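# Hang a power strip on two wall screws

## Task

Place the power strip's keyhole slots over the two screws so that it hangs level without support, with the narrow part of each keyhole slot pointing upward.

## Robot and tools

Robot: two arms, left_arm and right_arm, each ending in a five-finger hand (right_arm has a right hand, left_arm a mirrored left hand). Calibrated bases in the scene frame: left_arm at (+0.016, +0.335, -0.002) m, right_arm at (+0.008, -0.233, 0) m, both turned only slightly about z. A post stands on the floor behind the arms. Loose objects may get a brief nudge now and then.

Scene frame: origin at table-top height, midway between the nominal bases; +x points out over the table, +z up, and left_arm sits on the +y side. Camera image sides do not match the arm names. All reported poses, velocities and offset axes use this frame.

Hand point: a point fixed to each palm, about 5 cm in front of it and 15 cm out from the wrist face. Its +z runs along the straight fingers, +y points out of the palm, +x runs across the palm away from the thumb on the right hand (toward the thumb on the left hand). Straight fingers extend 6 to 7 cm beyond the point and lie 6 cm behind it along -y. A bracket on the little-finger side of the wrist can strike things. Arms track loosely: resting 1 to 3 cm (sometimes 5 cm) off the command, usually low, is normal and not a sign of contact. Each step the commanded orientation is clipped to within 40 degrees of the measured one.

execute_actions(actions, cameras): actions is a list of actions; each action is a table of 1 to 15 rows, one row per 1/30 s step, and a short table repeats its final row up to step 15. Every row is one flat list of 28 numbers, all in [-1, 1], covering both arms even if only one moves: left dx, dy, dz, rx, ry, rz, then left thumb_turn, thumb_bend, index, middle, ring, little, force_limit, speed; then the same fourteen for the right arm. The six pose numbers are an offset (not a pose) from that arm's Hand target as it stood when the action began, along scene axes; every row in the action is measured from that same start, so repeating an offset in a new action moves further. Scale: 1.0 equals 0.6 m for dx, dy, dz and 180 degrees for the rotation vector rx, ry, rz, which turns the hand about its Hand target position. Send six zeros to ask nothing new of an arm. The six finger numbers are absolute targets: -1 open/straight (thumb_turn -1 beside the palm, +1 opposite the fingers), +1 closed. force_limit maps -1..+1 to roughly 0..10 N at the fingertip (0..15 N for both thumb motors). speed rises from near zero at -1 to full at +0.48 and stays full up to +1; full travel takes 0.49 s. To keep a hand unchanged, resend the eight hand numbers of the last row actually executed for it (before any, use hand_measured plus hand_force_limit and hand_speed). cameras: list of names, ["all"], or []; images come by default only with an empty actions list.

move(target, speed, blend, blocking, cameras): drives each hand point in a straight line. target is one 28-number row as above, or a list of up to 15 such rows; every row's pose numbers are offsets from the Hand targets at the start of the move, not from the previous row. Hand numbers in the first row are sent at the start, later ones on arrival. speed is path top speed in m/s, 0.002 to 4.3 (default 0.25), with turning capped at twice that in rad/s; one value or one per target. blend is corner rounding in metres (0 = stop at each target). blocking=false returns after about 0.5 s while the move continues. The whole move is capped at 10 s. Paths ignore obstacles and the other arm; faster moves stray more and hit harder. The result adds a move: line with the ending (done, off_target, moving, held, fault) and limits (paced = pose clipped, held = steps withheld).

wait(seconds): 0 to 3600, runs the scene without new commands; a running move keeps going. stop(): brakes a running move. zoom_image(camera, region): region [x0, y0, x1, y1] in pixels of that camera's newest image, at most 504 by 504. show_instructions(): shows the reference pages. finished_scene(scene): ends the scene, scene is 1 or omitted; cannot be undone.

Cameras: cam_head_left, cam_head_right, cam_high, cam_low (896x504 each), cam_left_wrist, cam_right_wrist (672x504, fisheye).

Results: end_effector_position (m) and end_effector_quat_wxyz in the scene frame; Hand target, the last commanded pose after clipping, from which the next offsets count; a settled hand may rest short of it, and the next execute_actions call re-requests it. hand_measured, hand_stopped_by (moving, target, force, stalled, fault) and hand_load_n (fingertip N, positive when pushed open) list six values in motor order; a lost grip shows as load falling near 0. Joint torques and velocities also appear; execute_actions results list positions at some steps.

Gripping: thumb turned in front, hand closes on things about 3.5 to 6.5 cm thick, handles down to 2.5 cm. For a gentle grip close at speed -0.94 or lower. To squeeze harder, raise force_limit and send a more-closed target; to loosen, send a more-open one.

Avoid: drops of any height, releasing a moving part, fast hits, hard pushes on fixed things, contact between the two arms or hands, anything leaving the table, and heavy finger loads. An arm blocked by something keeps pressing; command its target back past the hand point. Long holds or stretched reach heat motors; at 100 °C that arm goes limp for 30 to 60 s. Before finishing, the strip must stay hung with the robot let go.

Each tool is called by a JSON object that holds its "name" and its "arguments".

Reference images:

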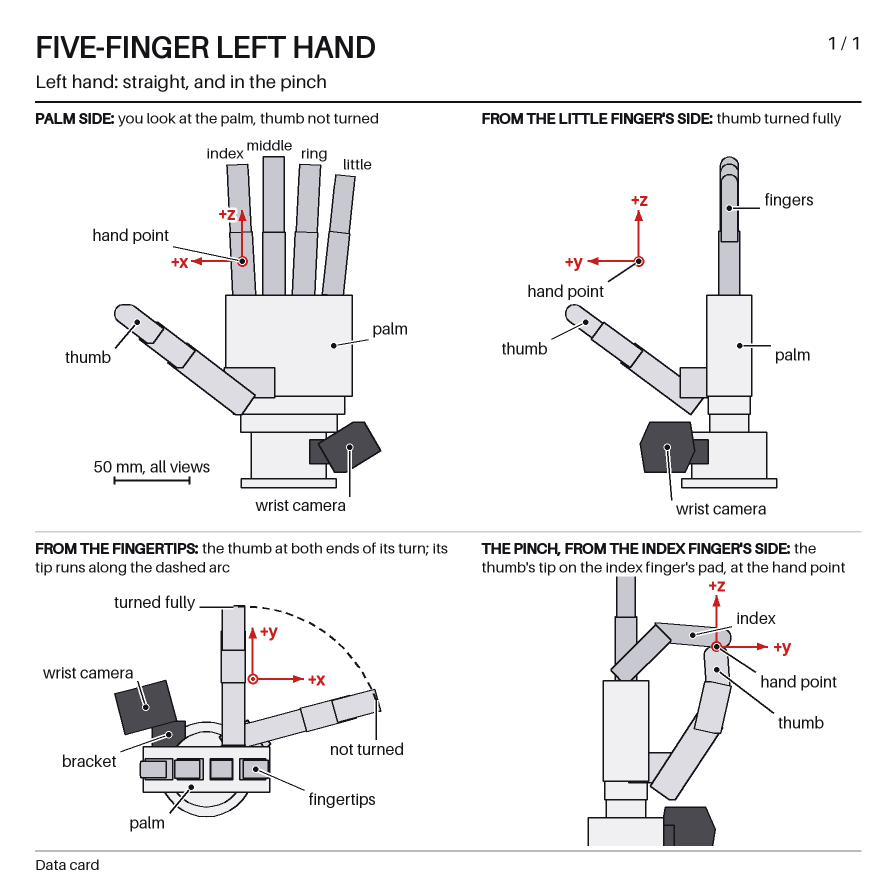

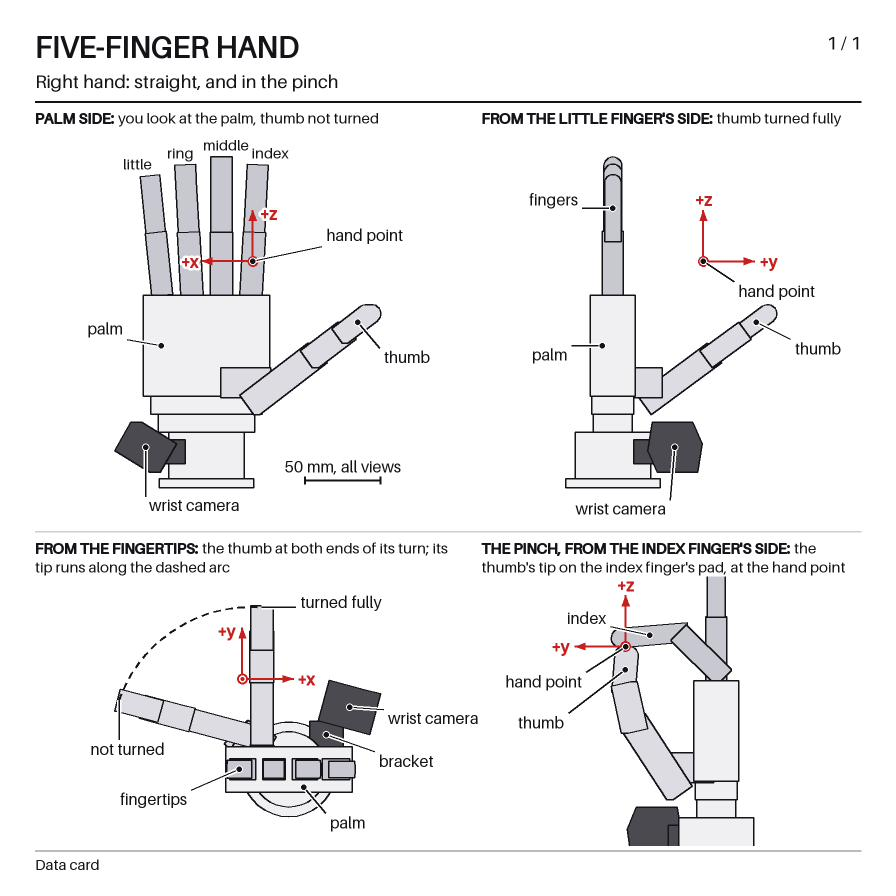

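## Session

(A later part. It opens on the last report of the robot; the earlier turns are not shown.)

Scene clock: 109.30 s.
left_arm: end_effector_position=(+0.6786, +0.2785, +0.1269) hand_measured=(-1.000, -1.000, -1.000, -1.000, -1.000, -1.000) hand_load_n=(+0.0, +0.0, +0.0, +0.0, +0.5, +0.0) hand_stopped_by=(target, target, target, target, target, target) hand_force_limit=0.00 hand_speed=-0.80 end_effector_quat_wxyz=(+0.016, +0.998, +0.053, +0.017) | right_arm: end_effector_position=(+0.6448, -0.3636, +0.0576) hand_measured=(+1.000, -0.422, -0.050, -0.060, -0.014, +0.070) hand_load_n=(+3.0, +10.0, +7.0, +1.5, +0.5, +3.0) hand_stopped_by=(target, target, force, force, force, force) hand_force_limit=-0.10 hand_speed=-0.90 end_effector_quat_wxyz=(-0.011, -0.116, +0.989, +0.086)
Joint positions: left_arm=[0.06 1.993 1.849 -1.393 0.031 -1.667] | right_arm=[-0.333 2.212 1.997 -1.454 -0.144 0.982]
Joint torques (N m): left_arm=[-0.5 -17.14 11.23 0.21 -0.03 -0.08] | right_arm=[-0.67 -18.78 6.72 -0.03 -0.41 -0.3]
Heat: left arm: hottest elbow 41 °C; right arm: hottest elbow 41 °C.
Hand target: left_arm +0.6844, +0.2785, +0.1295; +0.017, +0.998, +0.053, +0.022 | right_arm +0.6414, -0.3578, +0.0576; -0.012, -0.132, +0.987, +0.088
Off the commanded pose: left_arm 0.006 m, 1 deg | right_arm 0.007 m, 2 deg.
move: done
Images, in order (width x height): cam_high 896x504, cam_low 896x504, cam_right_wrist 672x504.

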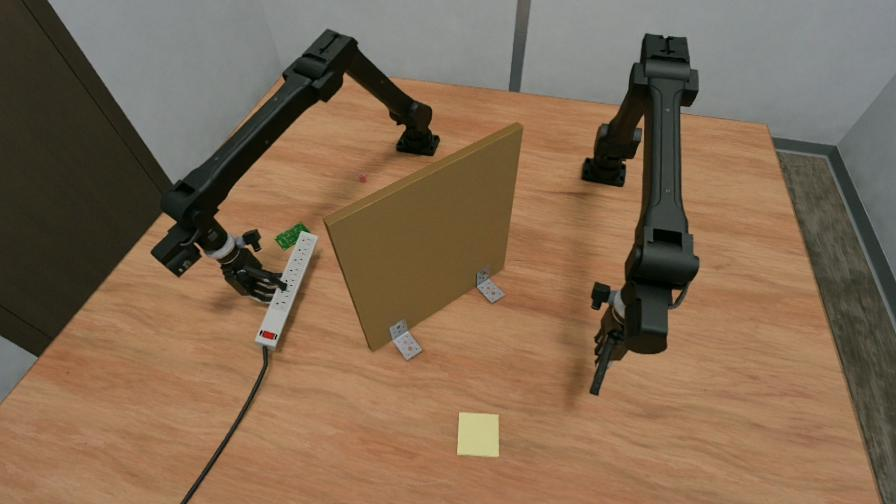

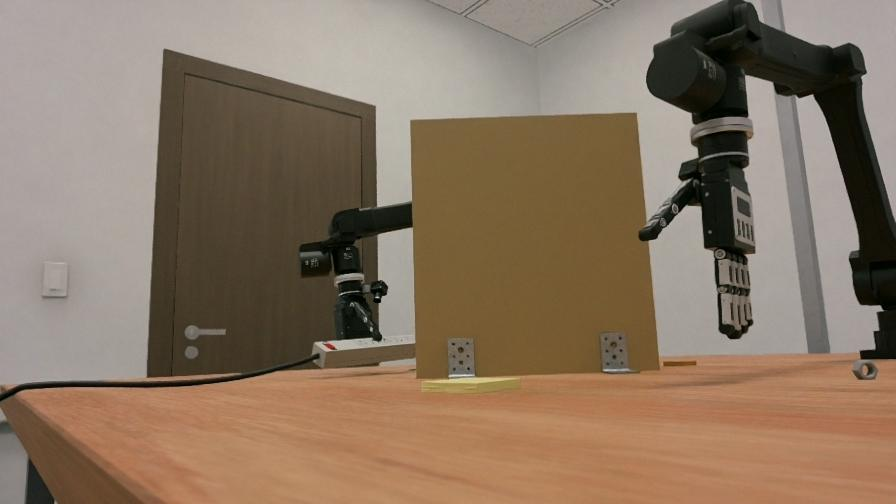

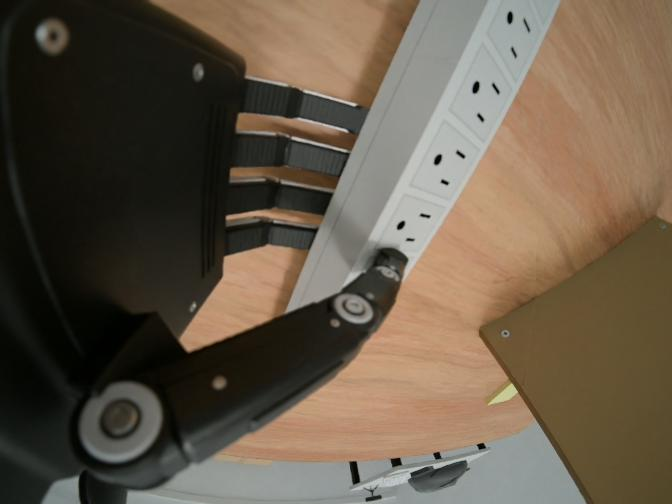

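{"name": "move", "arguments": {"target": [0,0,0,0,0,0,-1,-1,-1,-1,-1,-1,0,-0.8, -0.003,0.0,-0.036,0,0,0,1,-0.42,0.15,0.15,0.15,0.15,-0.1,-0.9], "speed": 0.04, "cameras": ["cam_low"]}}

{"name": "zoom_image", "arguments": {"camera": "cam_low", "region": [280, 290, 420, 390]}}

Scene clock: 111.20 s.
left_arm: end_effector_position=(+0.6786, +0.2785, +0.1269) hand_measured=(-1.000, -1.000, -1.000, -1.000, -1.000, -1.000) hand_load_n=(+0.0, +0.0, +0.0, +0.0, +0.0, +0.0) hand_stopped_by=(target, target, target, target, target, target) hand_force_limit=0.00 hand_speed=-0.80 end_effector_quat_wxyz=(+0.016, +0.998, +0.053, +0.017) | right_arm: end_effector_position=(+0.6439, -0.3633, +0.0432) hand_measured=(+1.000, -0.422, -0.050, -0.060, -0.014, +0.070) hand_load_n=(+2.5, +10.0, +6.5, +1.0, +1.0, +4.0) hand_stopped_by=(target, target, force, force, force, force) hand_force_limit=-0.10 hand_speed=-0.90 end_effector_quat_wxyz=(-0.006, -0.119, +0.989, +0.084)
Joint positions: left_arm=[0.06 1.993 1.849 -1.393 0.031 -1.667] | right_arm=[-0.333 2.212 1.959 -1.405 -0.144 0.978]
Joint torques (N m): left_arm=[-0.26 -17.2 11.22 0.2 -0.03 -0.08] | right_arm=[-0.79 -18.02 6.58 0.03 -0.41 -0.26]
Heat: left arm: hottest elbow 41 °C; right arm: hottest elbow 41 °C.
Hand target: left_arm +0.6844, +0.2785, +0.1295; +0.017, +0.998, +0.053, +0.022 | right_arm +0.6396, -0.3578, +0.0360; -0.012, -0.132, +0.987, +0.088
Off the commanded pose: left_arm 0.006 m, 1 deg | right_arm 0.010 m, 2 deg.
move: done

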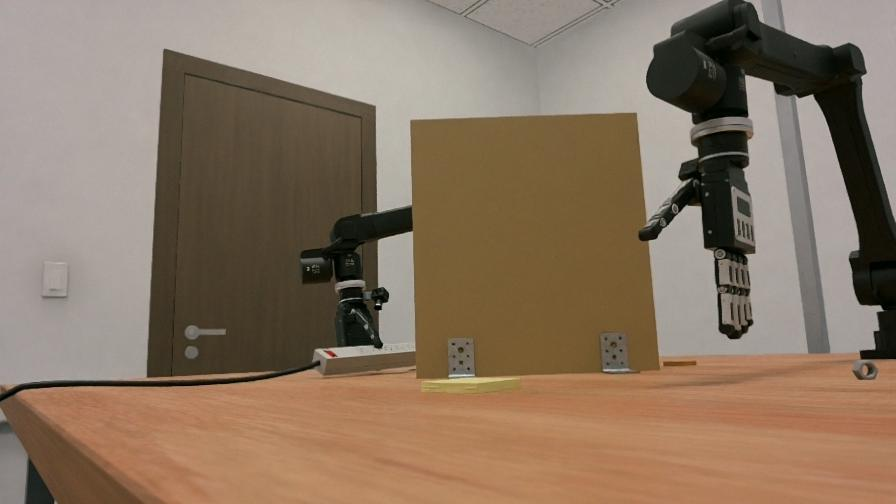

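Scaled by 3.600 from the camera's image (finer frame: 1280x720).

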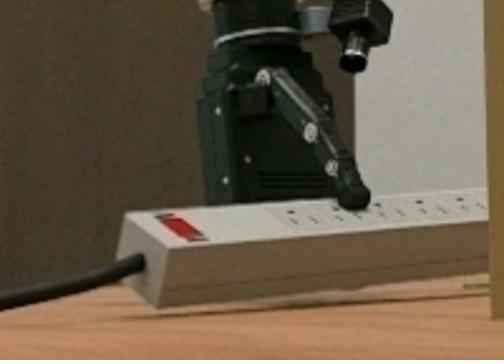

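{"name": "move", "arguments": {"target": [0,0,0,0,0,0,-1,-1,-1,-1,-1,-1,0,-0.8, -0.003,0.0,-0.02,0,0,0,1,-0.42,0.15,0.15,0.15,0.15,-0.1,-0.9], "speed": 0.03, "cameras": ["cam_low"]}}

{"name": "zoom_image", "arguments": {"camera": "cam_low", "region": [280, 290, 420, 390]}}

Scene clock: 112.17 s.
left_arm: end_effector_position=(+0.6786, +0.2785, +0.1269) hand_measured=(-1.000, -1.000, -1.000, -1.000, -1.000, -1.000) hand_load_n=(+0.0, +0.0, +0.0, +0.0, +0.0, +0.0) hand_stopped_by=(target, target, target, target, target, target) hand_force_limit=0.00 hand_speed=-0.80 end_effector_quat_wxyz=(+0.016, +0.998, +0.053, +0.017) | right_arm: end_effector_position=(+0.6434, -0.3632, +0.0359) hand_measured=(+1.000, -0.422, -0.050, -0.060, -0.014, +0.070) hand_load_n=(+1.5, +11.0, +5.0, +0.5, +1.0, +5.0) hand_stopped_by=(target, target, force, force, force, force) hand_force_limit=-0.10 hand_speed=-0.90 end_effector_quat_wxyz=(-0.003, -0.122, +0.989, +0.082)
Joint positions: left_arm=[0.06 1.993 1.849 -1.393 0.031 -1.667] | right_arm=[-0.333 2.212 1.94 -1.379 -0.144 0.972]
Joint torques (N m): left_arm=[-0.21 -17.14 11.25 0.24 -0.02 -0.05] | right_arm=[-0.79 -17.55 6.23 0.14 -0.4 -0.22]
Heat: left arm: hottest elbow 41 °C; right arm: hottest elbow 41 °C.
Hand target: left_arm +0.6844, +0.2785, +0.1295; +0.017, +0.998, +0.053, +0.022 | right_arm +0.6378, -0.3578, +0.0240; -0.012, -0.133, +0.987, +0.088
Off the commanded pose: left_arm 0.006 m, 1 deg | right_arm 0.014 m, 2 deg.
move: off_target (right_arm)

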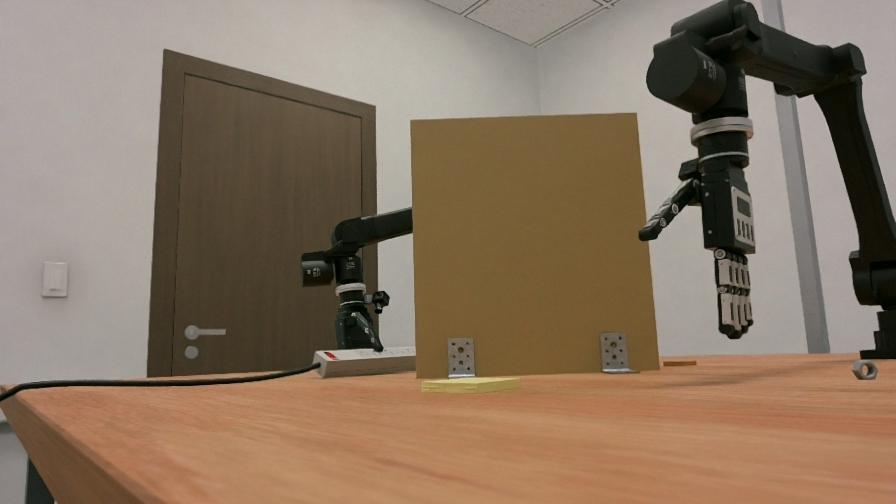

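Scaled by 3.600 from the camera's image (finer frame: 1280x720).

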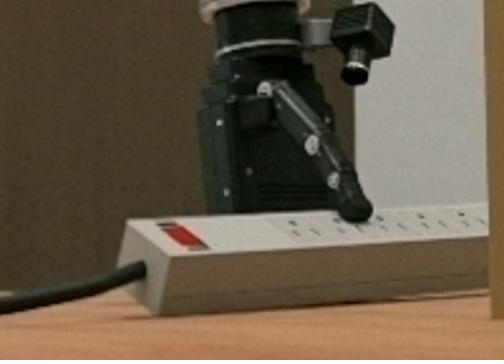

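{"name": "move", "arguments": {"target": [[0,0,0,0,0,0,-1,-1,-1,-1,-1,-1,0,-0.8, 0,0.0,-0.006,0,0,0,1,-0.42,0.15,0.15,0.15,0.15,-0.1,-0.9],[0,0,0,0,0,0,-1,-1,-1,-1,-1,-1,0,-0.8, 0,0.0,-0.006,0,0,0,1,-0.9,0.15,0.15,0.15,0.15,-0.1,-0.85]], "speed": 0.03, "cameras": ["cam_low","cam_high","cam_right_wrist"]}}

{"name": "zoom_image", "arguments": {"camera": "cam_low", "region": [280, 290, 420, 390]}}

Scene clock: 122.10 s.
left_arm: end_effector_position=(+0.6786, +0.2785, +0.1269) hand_measured=(-1.000, -1.000, -1.000, -1.000, -1.000, -1.000) hand_load_n=(+0.0, -0.5, +0.0, +0.0, -0.5, +0.0) hand_stopped_by=(target, target, target, target, target, target) hand_force_limit=0.00 hand_speed=-0.80 end_effector_quat_wxyz=(+0.016, +0.998, +0.053, +0.017) | right_arm: end_effector_position=(+0.6441, -0.3634, +0.0352) hand_measured=(+1.000, -0.900, -0.050, -0.060, -0.014, +0.070) hand_load_n=(+0.0, +0.0, +0.5, +0.0, +0.0, +0.0) hand_stopped_by=(target, target, force, force, force, force) hand_force_limit=-0.10 hand_speed=-0.85 end_effector_quat_wxyz=(-0.001, -0.123, +0.989, +0.082)
Joint positions: left_arm=[0.06 1.993 1.849 -1.393 0.031 -1.667] | right_arm=[-0.333 2.212 1.938 -1.373 -0.145 0.97]
Joint torques (N m): left_arm=[-0.32 -17.2 11.19 0.17 -0.05 -0.07] | right_arm=[-0.91 -17.2 6.06 0.24 -0.38 -0.19]
Heat: left arm: hottest elbow 41 °C; right arm: hottest elbow 40 °C.
Hand target: left_arm +0.6844, +0.2785, +0.1295; +0.017, +0.998, +0.053, +0.022 | right_arm +0.6378, -0.3578, +0.0204; -0.012, -0.132, +0.987, +0.088
Off the commanded pose: left_arm 0.006 m, 1 deg | right_arm 0.017 m, 2 deg.
move: off_target (right_arm); target 2's new numbers were sent with right_arm's hand 0.017 m and 2 deg from that target
Images, in order (width x height): cam_high 896x504, cam_low 896x504, cam_right_wrist 672x504.

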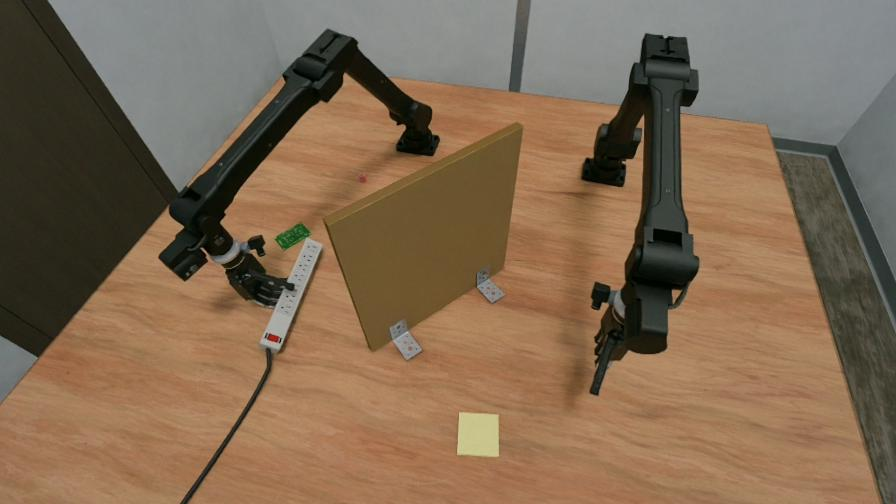

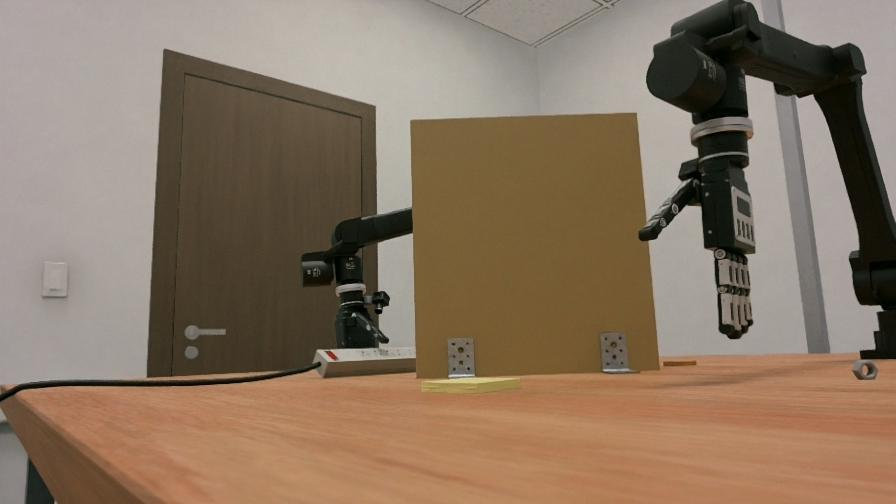

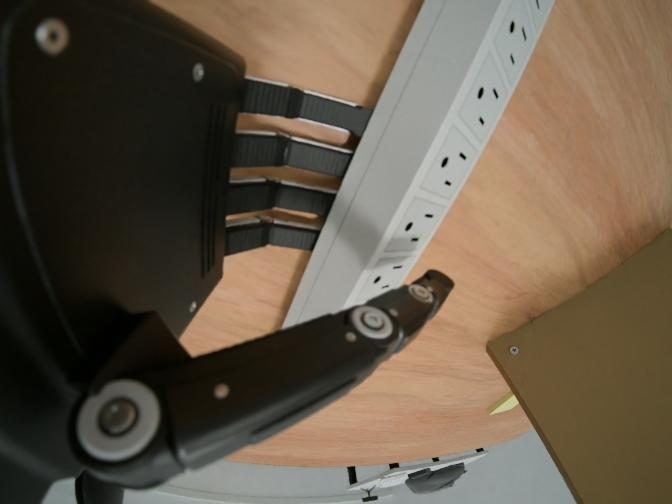

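Scaled by 3.600 from the camera's image (finer frame: 1280x720).

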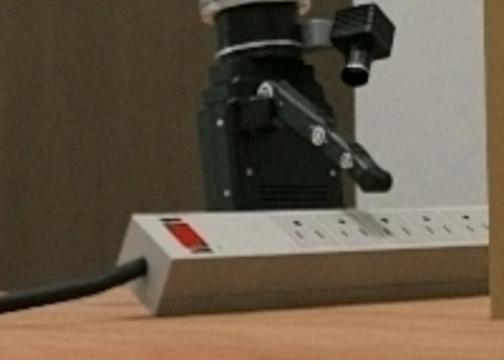

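{"name": "move", "arguments": {"target": [0,0,0,0,0,0,-1,-1,-1,-1,-1,-1,0,-0.8, 0.032,-0.118,0.0,0,0,0,1,-0.9,0.15,0.15,0.15,0.15,-0.1,-0.85], "speed": 0.2, "cameras": ["cam_low","cam_high","cam_right_wrist"]}}

{"name": "zoom_image", "arguments": {"camera": "cam_low", "region": [280, 290, 420, 390]}}

Scene clock: 123.57 s.
left_arm: end_effector_position=(+0.6786, +0.2785, +0.1269) hand_measured=(-1.000, -1.000, -1.000, -1.000, -1.000, -1.000) hand_load_n=(+0.0, +0.0, +0.0, +0.0, +0.0, +0.0) hand_stopped_by=(target, target, target, target, target, target) hand_force_limit=0.00 hand_speed=-0.80 end_effector_quat_wxyz=(+0.016, +0.998, +0.053, +0.017) | right_arm: end_effector_position=(+0.6502, -0.4275, +0.0327) hand_measured=(+1.000, -0.900, -0.050, -0.060, -0.014, +0.070) hand_load_n=(+0.0, +0.0, -1.5, +0.0, +0.0, +0.0) hand_stopped_by=(target, target, force, force, force, force) hand_force_limit=-0.10 hand_speed=-0.85 end_effector_quat_wxyz=(-0.008, -0.122, +0.989, +0.088)
Joint positions: left_arm=[0.06 1.993 1.849 -1.393 0.031 -1.667] | right_arm=[-0.418 2.327 2.136 -1.486 -0.141 0.885]
Joint torques (N m): left_arm=[-0.32 -17.32 11.25 0.18 -0.03 -0.06] | right_arm=[-0.91 -16.44 10.55 -0.43 -0.14 -0.2]
Heat: left arm: hottest elbow 41 °C; right arm: hottest elbow 40 °C.
Hand target: left_arm +0.6844, +0.2785, +0.1295; +0.017, +0.998, +0.053, +0.022 | right_arm +0.6570, -0.4285, +0.0203; -0.012, -0.133, +0.987, +0.088
Off the commanded pose: left_arm 0.006 m, 1 deg | right_arm 0.014 m, 1 deg.
move: off_target (right_arm)
Images, in order (width x height): cam_high 896x504, cam_low 896x504, cam_right_wrist 672x504.

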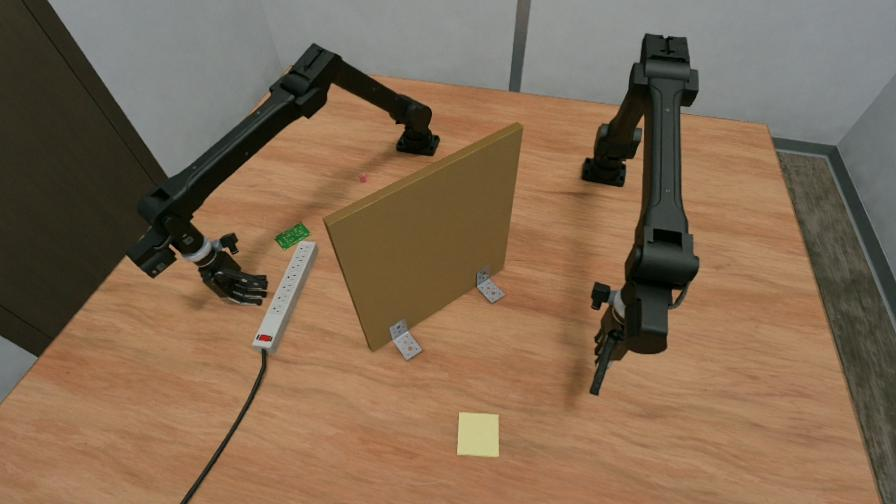

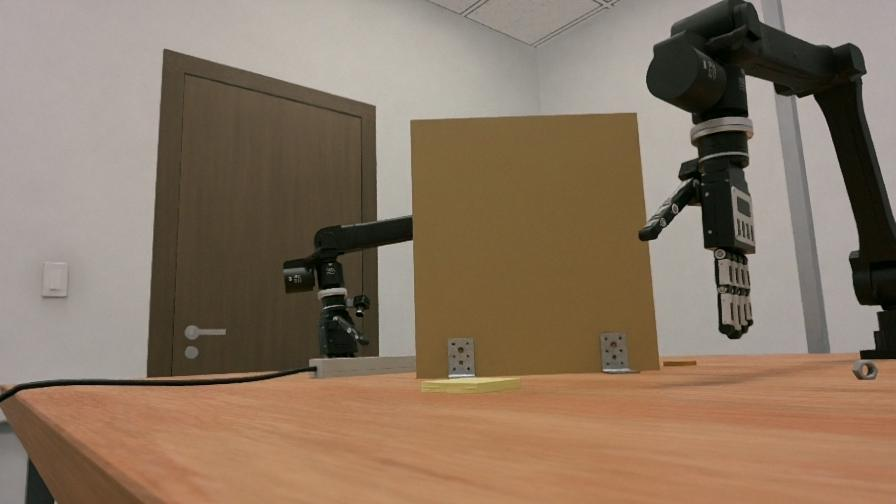

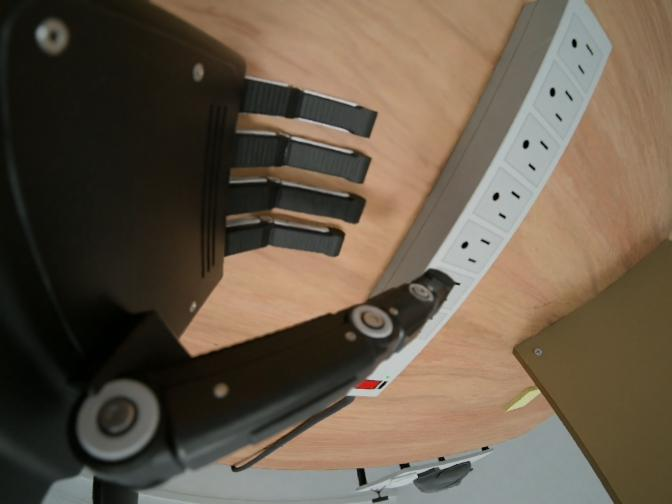

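Scaled by 3.600 from the camera's image (finer frame: 1280x720).

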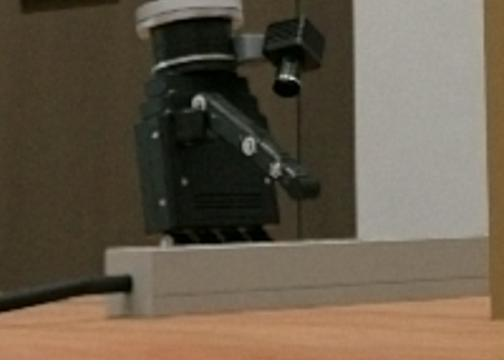

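{"name": "move", "arguments": {"target": [0,0,0,0,0,0,-1,-1,-1,-1,-1,-1,0,-0.8, 0.01,-0.05,0.25,0,0,0,1,-0.9,-0.5,-0.5,-0.5,-0.5,-0.1,-0.3], "speed": 0.2, "cameras": ["cam_head_left","cam_head_right","cam_high"]}}

{"name": "zoom_image", "arguments": {"camera": "cam_head_left", "region": [570, 140, 690, 310]}}

{"name": "zoom_image", "arguments": {"camera": "cam_head_right", "region": [570, 140, 690, 310]}}

{"name": "zoom_image", "arguments": {"camera": "cam_high", "region": [230, 220, 340, 370]}}

Scene clock: 125.53 s.
left_arm: end_effector_position=(+0.6786, +0.2785, +0.1269) hand_measured=(-1.000, -1.000, -1.000, -1.000, -1.000, -1.000) hand_load_n=(+0.0, +0.0, +0.0, +0.0, +0.0, +0.0) hand_stopped_by=(target, target, target, target, target, target) hand_force_limit=0.00 hand_speed=-0.80 end_effector_quat_wxyz=(+0.016, +0.998, +0.053, +0.017) | right_arm: end_effector_position=(+0.6567, -0.4522, +0.1529) hand_measured=(+1.000, -0.900, -0.500, -0.500, -0.500, -0.500) hand_load_n=(+0.0, +0.0, +0.0, +0.0, +0.5, +0.0) hand_stopped_by=(target, target, target, target, target, target) hand_force_limit=-0.10 hand_speed=-0.30 end_effector_quat_wxyz=(+0.028, -0.117, +0.990, +0.070)
Joint positions: left_arm=[0.06 1.993 1.849 -1.393 0.031 -1.667] | right_arm=[-0.449 2.284 2.378 -1.695 -0.147 0.871]
Joint torques (N m): left_arm=[-0.56 -17.38 11.29 0.23 -0.03 -0.07] | right_arm=[-1.55 -19.55 10.96 -0.16 -0.42 -0.11]
Heat: left arm: hottest elbow 41 °C; right arm: hottest elbow 40 °C.
Hand target: left_arm +0.6844, +0.2785, +0.1295; +0.017, +0.998, +0.053, +0.022 | right_arm +0.6631, -0.4586, +0.1704; -0.012, -0.132, +0.987, +0.088
Off the commanded pose: left_arm 0.006 m, 1 deg | right_arm 0.020 m, 5 deg.
joint sent to its limit (right arm) — joint 4 (wrist pitch), lower limit. The joint targets are off in orientation, not in position.
move: off_target (right_arm)

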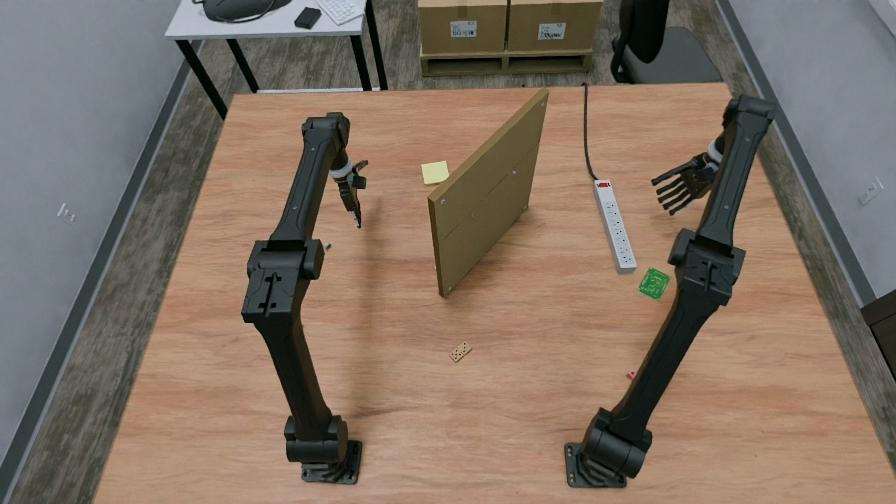

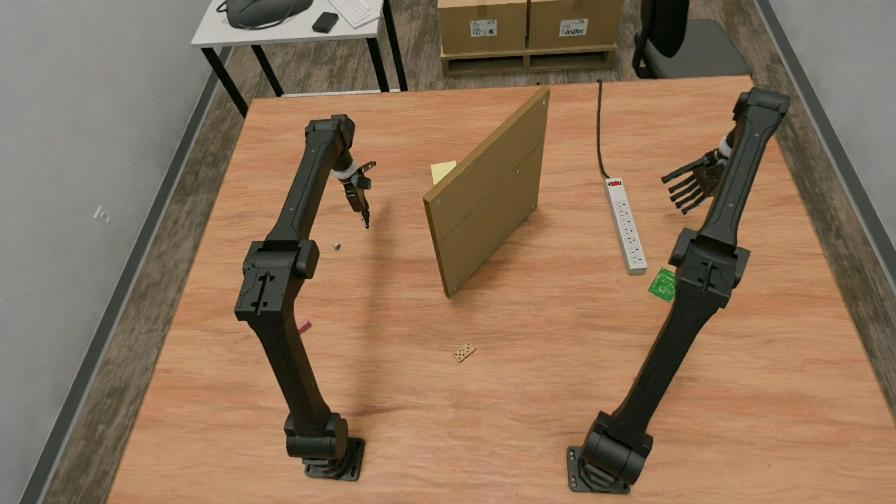

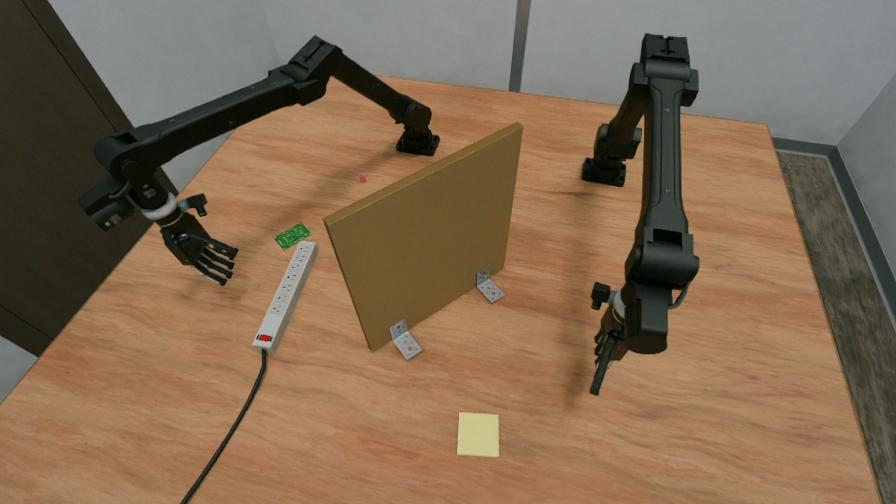

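Scaled by 2.965 from the camera's image (finer frame: 1280x720).

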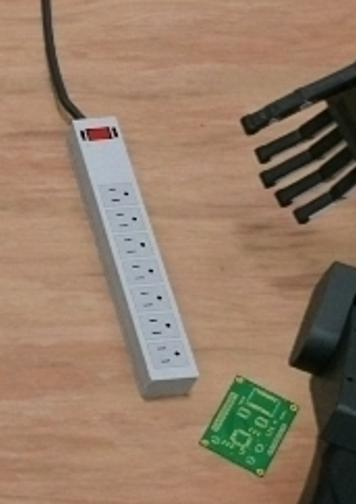

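Scaled by 2.965 from the camera's image (finer frame: 1280x720).

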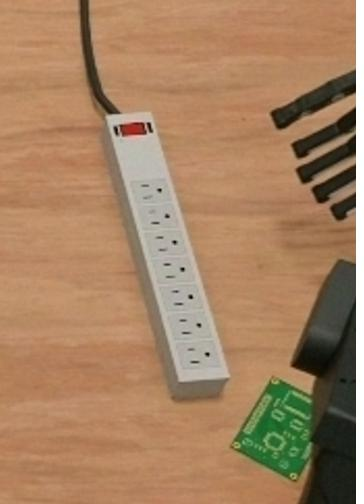

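Scaled by 3.360 from the camera's image (finer frame: 1280x720).

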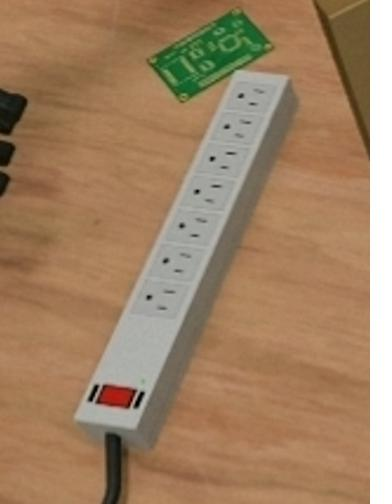

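{"name": "move", "arguments": {"target": [0,0,0,0,0,0,-1,-1,-1,-1,-1,-1,0,-0.8, 0.008,0.158,-0.042,-0.3738,-0.0611,-0.058,1,-0.9,-0.6,-0.6,-0.6,-0.6,-0.1,-0.3], "speed": 0.2, "cameras": ["all"]}}

{"name": "zoom_image", "arguments": {"camera": "cam_high", "region": [220, 200, 340, 370]}}

{"name": "zoom_image", "arguments": {"camera": "cam_low", "region": [270, 230, 420, 390]}}

Scene clock: 132.57 s.
left_arm: end_effector_position=(+0.6786, +0.2785, +0.1269) hand_measured=(-1.000, -1.000, -1.000, -1.000, -1.000, -1.000) hand_load_n=(+0.0, +0.0, +0.0, +0.0, +0.0, -0.5) hand_stopped_by=(target, target, target, target, target, target) hand_force_limit=0.00 hand_speed=-0.80 end_effector_quat_wxyz=(+0.016, +0.998, +0.053, +0.017) | right_arm: end_effector_position=(+0.6709, -0.3631, +0.1643) hand_measured=(+1.000, -0.900, -0.600, -0.600, -0.600, -0.600) hand_load_n=(+0.0, +0.0, +0.0, +0.0, +0.0, +0.0) hand_stopped_by=(target, target, target, target, target, target) hand_force_limit=-0.10 hand_speed=-0.30 end_effector_quat_wxyz=(+0.029, -0.024, +0.874, -0.484)
Joint positions: left_arm=[0.06 1.993 1.849 -1.393 0.031 -1.667] | right_arm=[0.014 1.971 1.808 -1.273 1.006 1.443]
Joint torques (N m): left_arm=[-0.32 -17.55 11.26 0.23 -0.02 -0.08] | right_arm=[-1.38 -14.39 7.06 0.1 0.78 0.07]
Heat: left arm: hottest elbow 41 °C; right arm: hottest elbow 40 °C.
Hand target: left_arm +0.6844, +0.2785, +0.1295; +0.017, +0.998, +0.053, +0.022 | right_arm +0.6678, -0.3637, +0.1451; +0.014, -0.026, +0.875, -0.484
Off the commanded pose: left_arm 0.006 m, 1 deg | right_arm 0.019 m, 2 deg.
move: off_target (right_arm)

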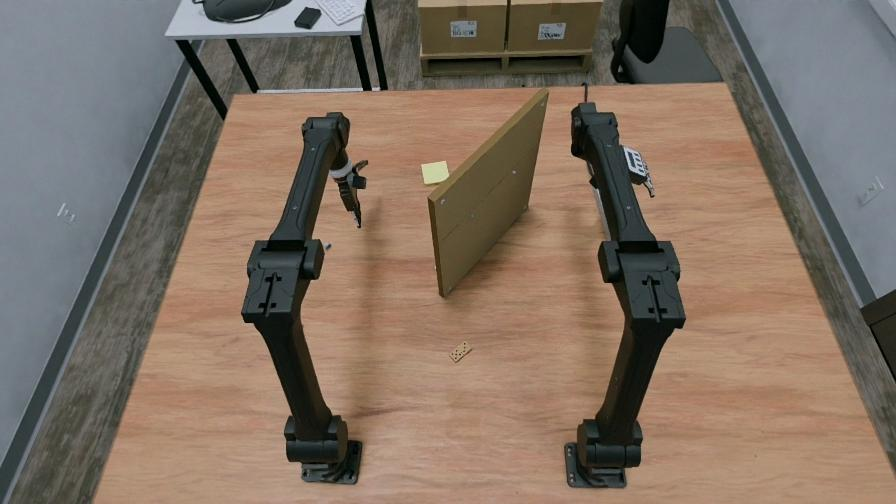

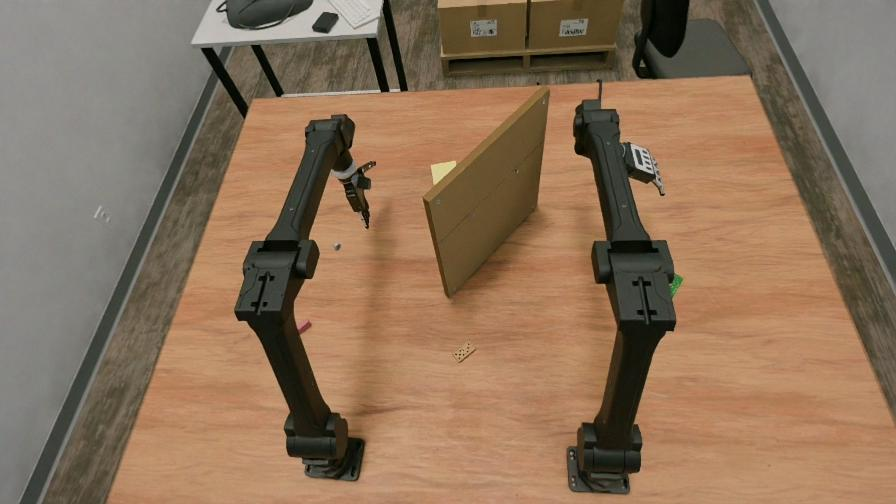

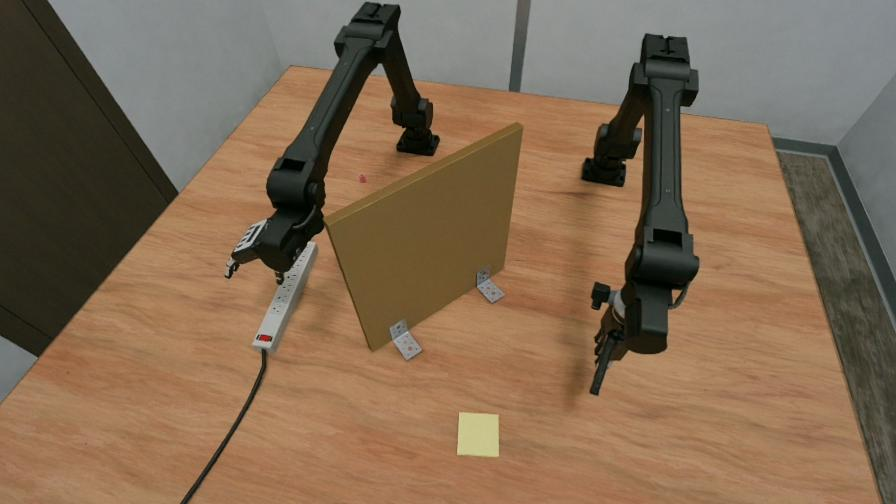

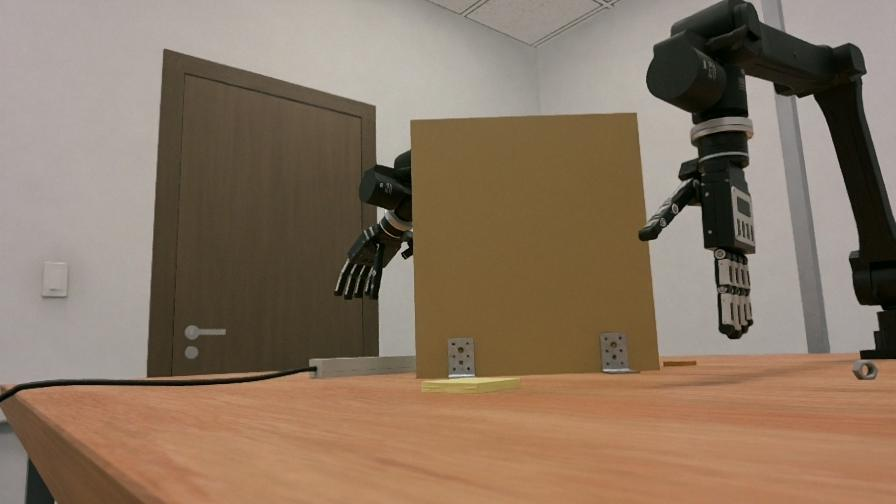

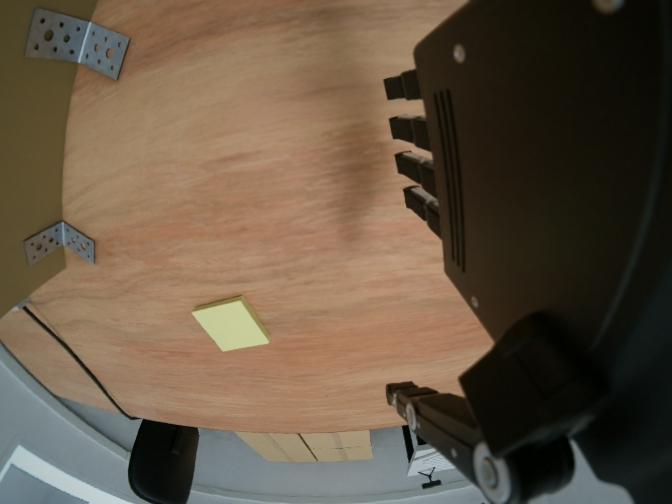

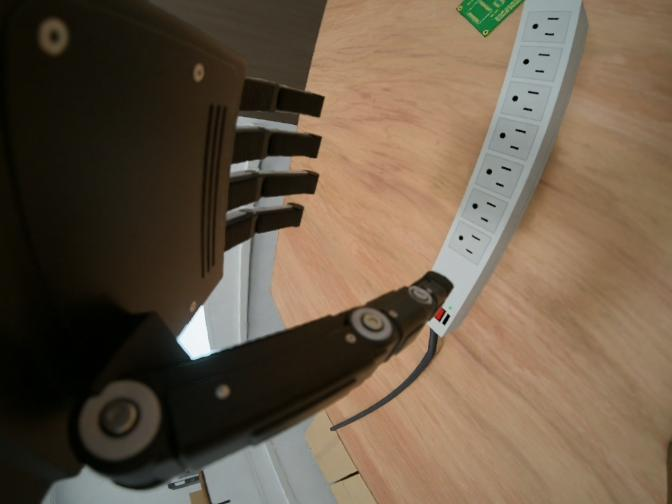

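Scaled by 2.965 from the camera's image (finer frame: 1280x720).

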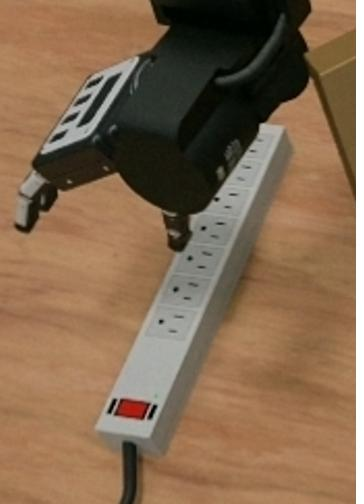

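Scaled by 3.150 from the camera's image (finer frame: 1280x720).

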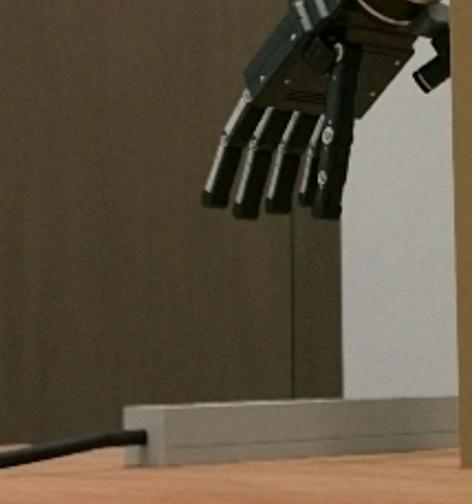

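{"name": "move", "arguments": {"target": [0,0,0,0,0,0,-1,-1,-1,-1,-1,-1,0,-0.8, -0.021,-0.002,-0.117,0,0,0,1,-0.9,-0.6,-0.6,-0.6,-0.6,-0.1,-0.3], "speed": 0.12, "cameras": ["cam_right_wrist","cam_high"]}}

{"name": "zoom_image", "arguments": {"camera": "cam_high", "region": [220, 200, 340, 370]}}

Scene clock: 134.13 s.
left_arm: end_effector_position=(+0.6786, +0.2785, +0.1269) hand_measured=(-1.000, -1.000, -1.000, -1.000, -1.000, -1.000) hand_load_n=(+0.0, +0.0, +0.0, +0.0, +0.0, +0.0) hand_stopped_by=(target, target, target, target, target, target) hand_force_limit=0.00 hand_speed=-0.80 end_effector_quat_wxyz=(+0.016, +0.998, +0.053, +0.017) | right_arm: end_effector_position=(+0.6572, -0.3633, +0.0910) hand_measured=(+1.000, -0.900, -0.600, -0.600, -0.600, -0.600) hand_load_n=(+0.0, +0.0, +0.0, +0.0, +0.0, +0.0) hand_stopped_by=(target, target, target, target, target, target) hand_force_limit=-0.10 hand_speed=-0.30 end_effector_quat_wxyz=(+0.021, -0.027, +0.874, -0.484)
Joint positions: left_arm=[0.06 1.993 1.849 -1.393 0.031 -1.667] | right_arm=[0.014 1.996 1.65 -1.108 1.007 1.445]
Joint torques (N m): left_arm=[-0.38 -17.49 11.22 0.24 -0.04 -0.07] | right_arm=[-1.55 -14.45 6.68 0.81 0.72 0.02]
Heat: left arm: hottest elbow 41 °C; right arm: hottest elbow 40 °C.
Hand target: left_arm +0.6844, +0.2785, +0.1295; +0.017, +0.998, +0.053, +0.022 | right_arm +0.6552, -0.3648, +0.0750; +0.014, -0.026, +0.875, -0.484
Off the commanded pose: left_arm 0.006 m, 1 deg | right_arm 0.016 m, 1 deg.
move: off_target (right_arm)
Images, in order (width x height): cam_high 896x504, cam_right_wrist 672x504.

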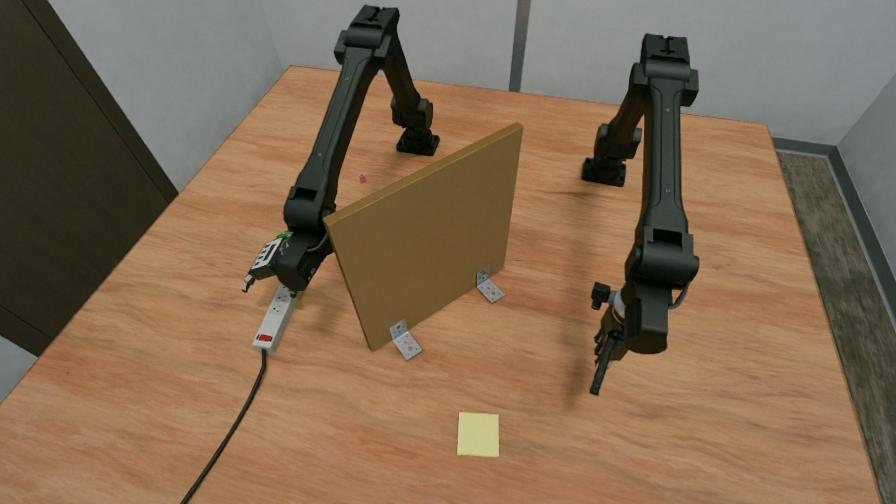

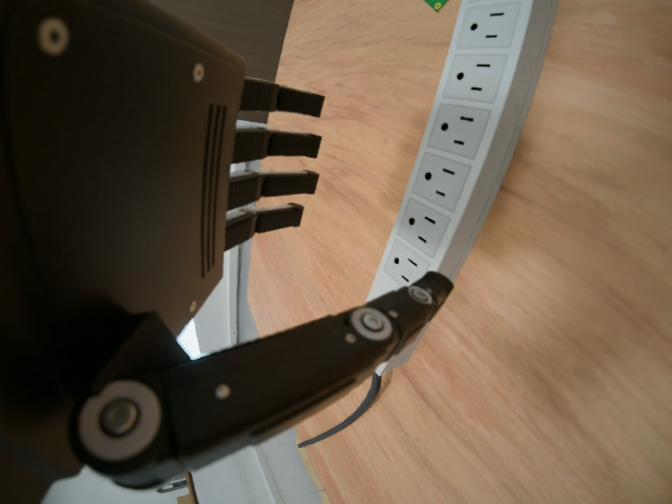

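Scaled by 2.965 from the camera's image (finer frame: 1280x720).

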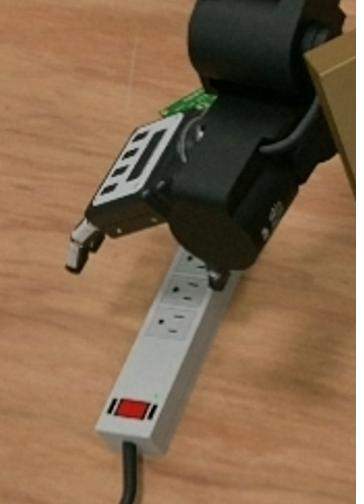

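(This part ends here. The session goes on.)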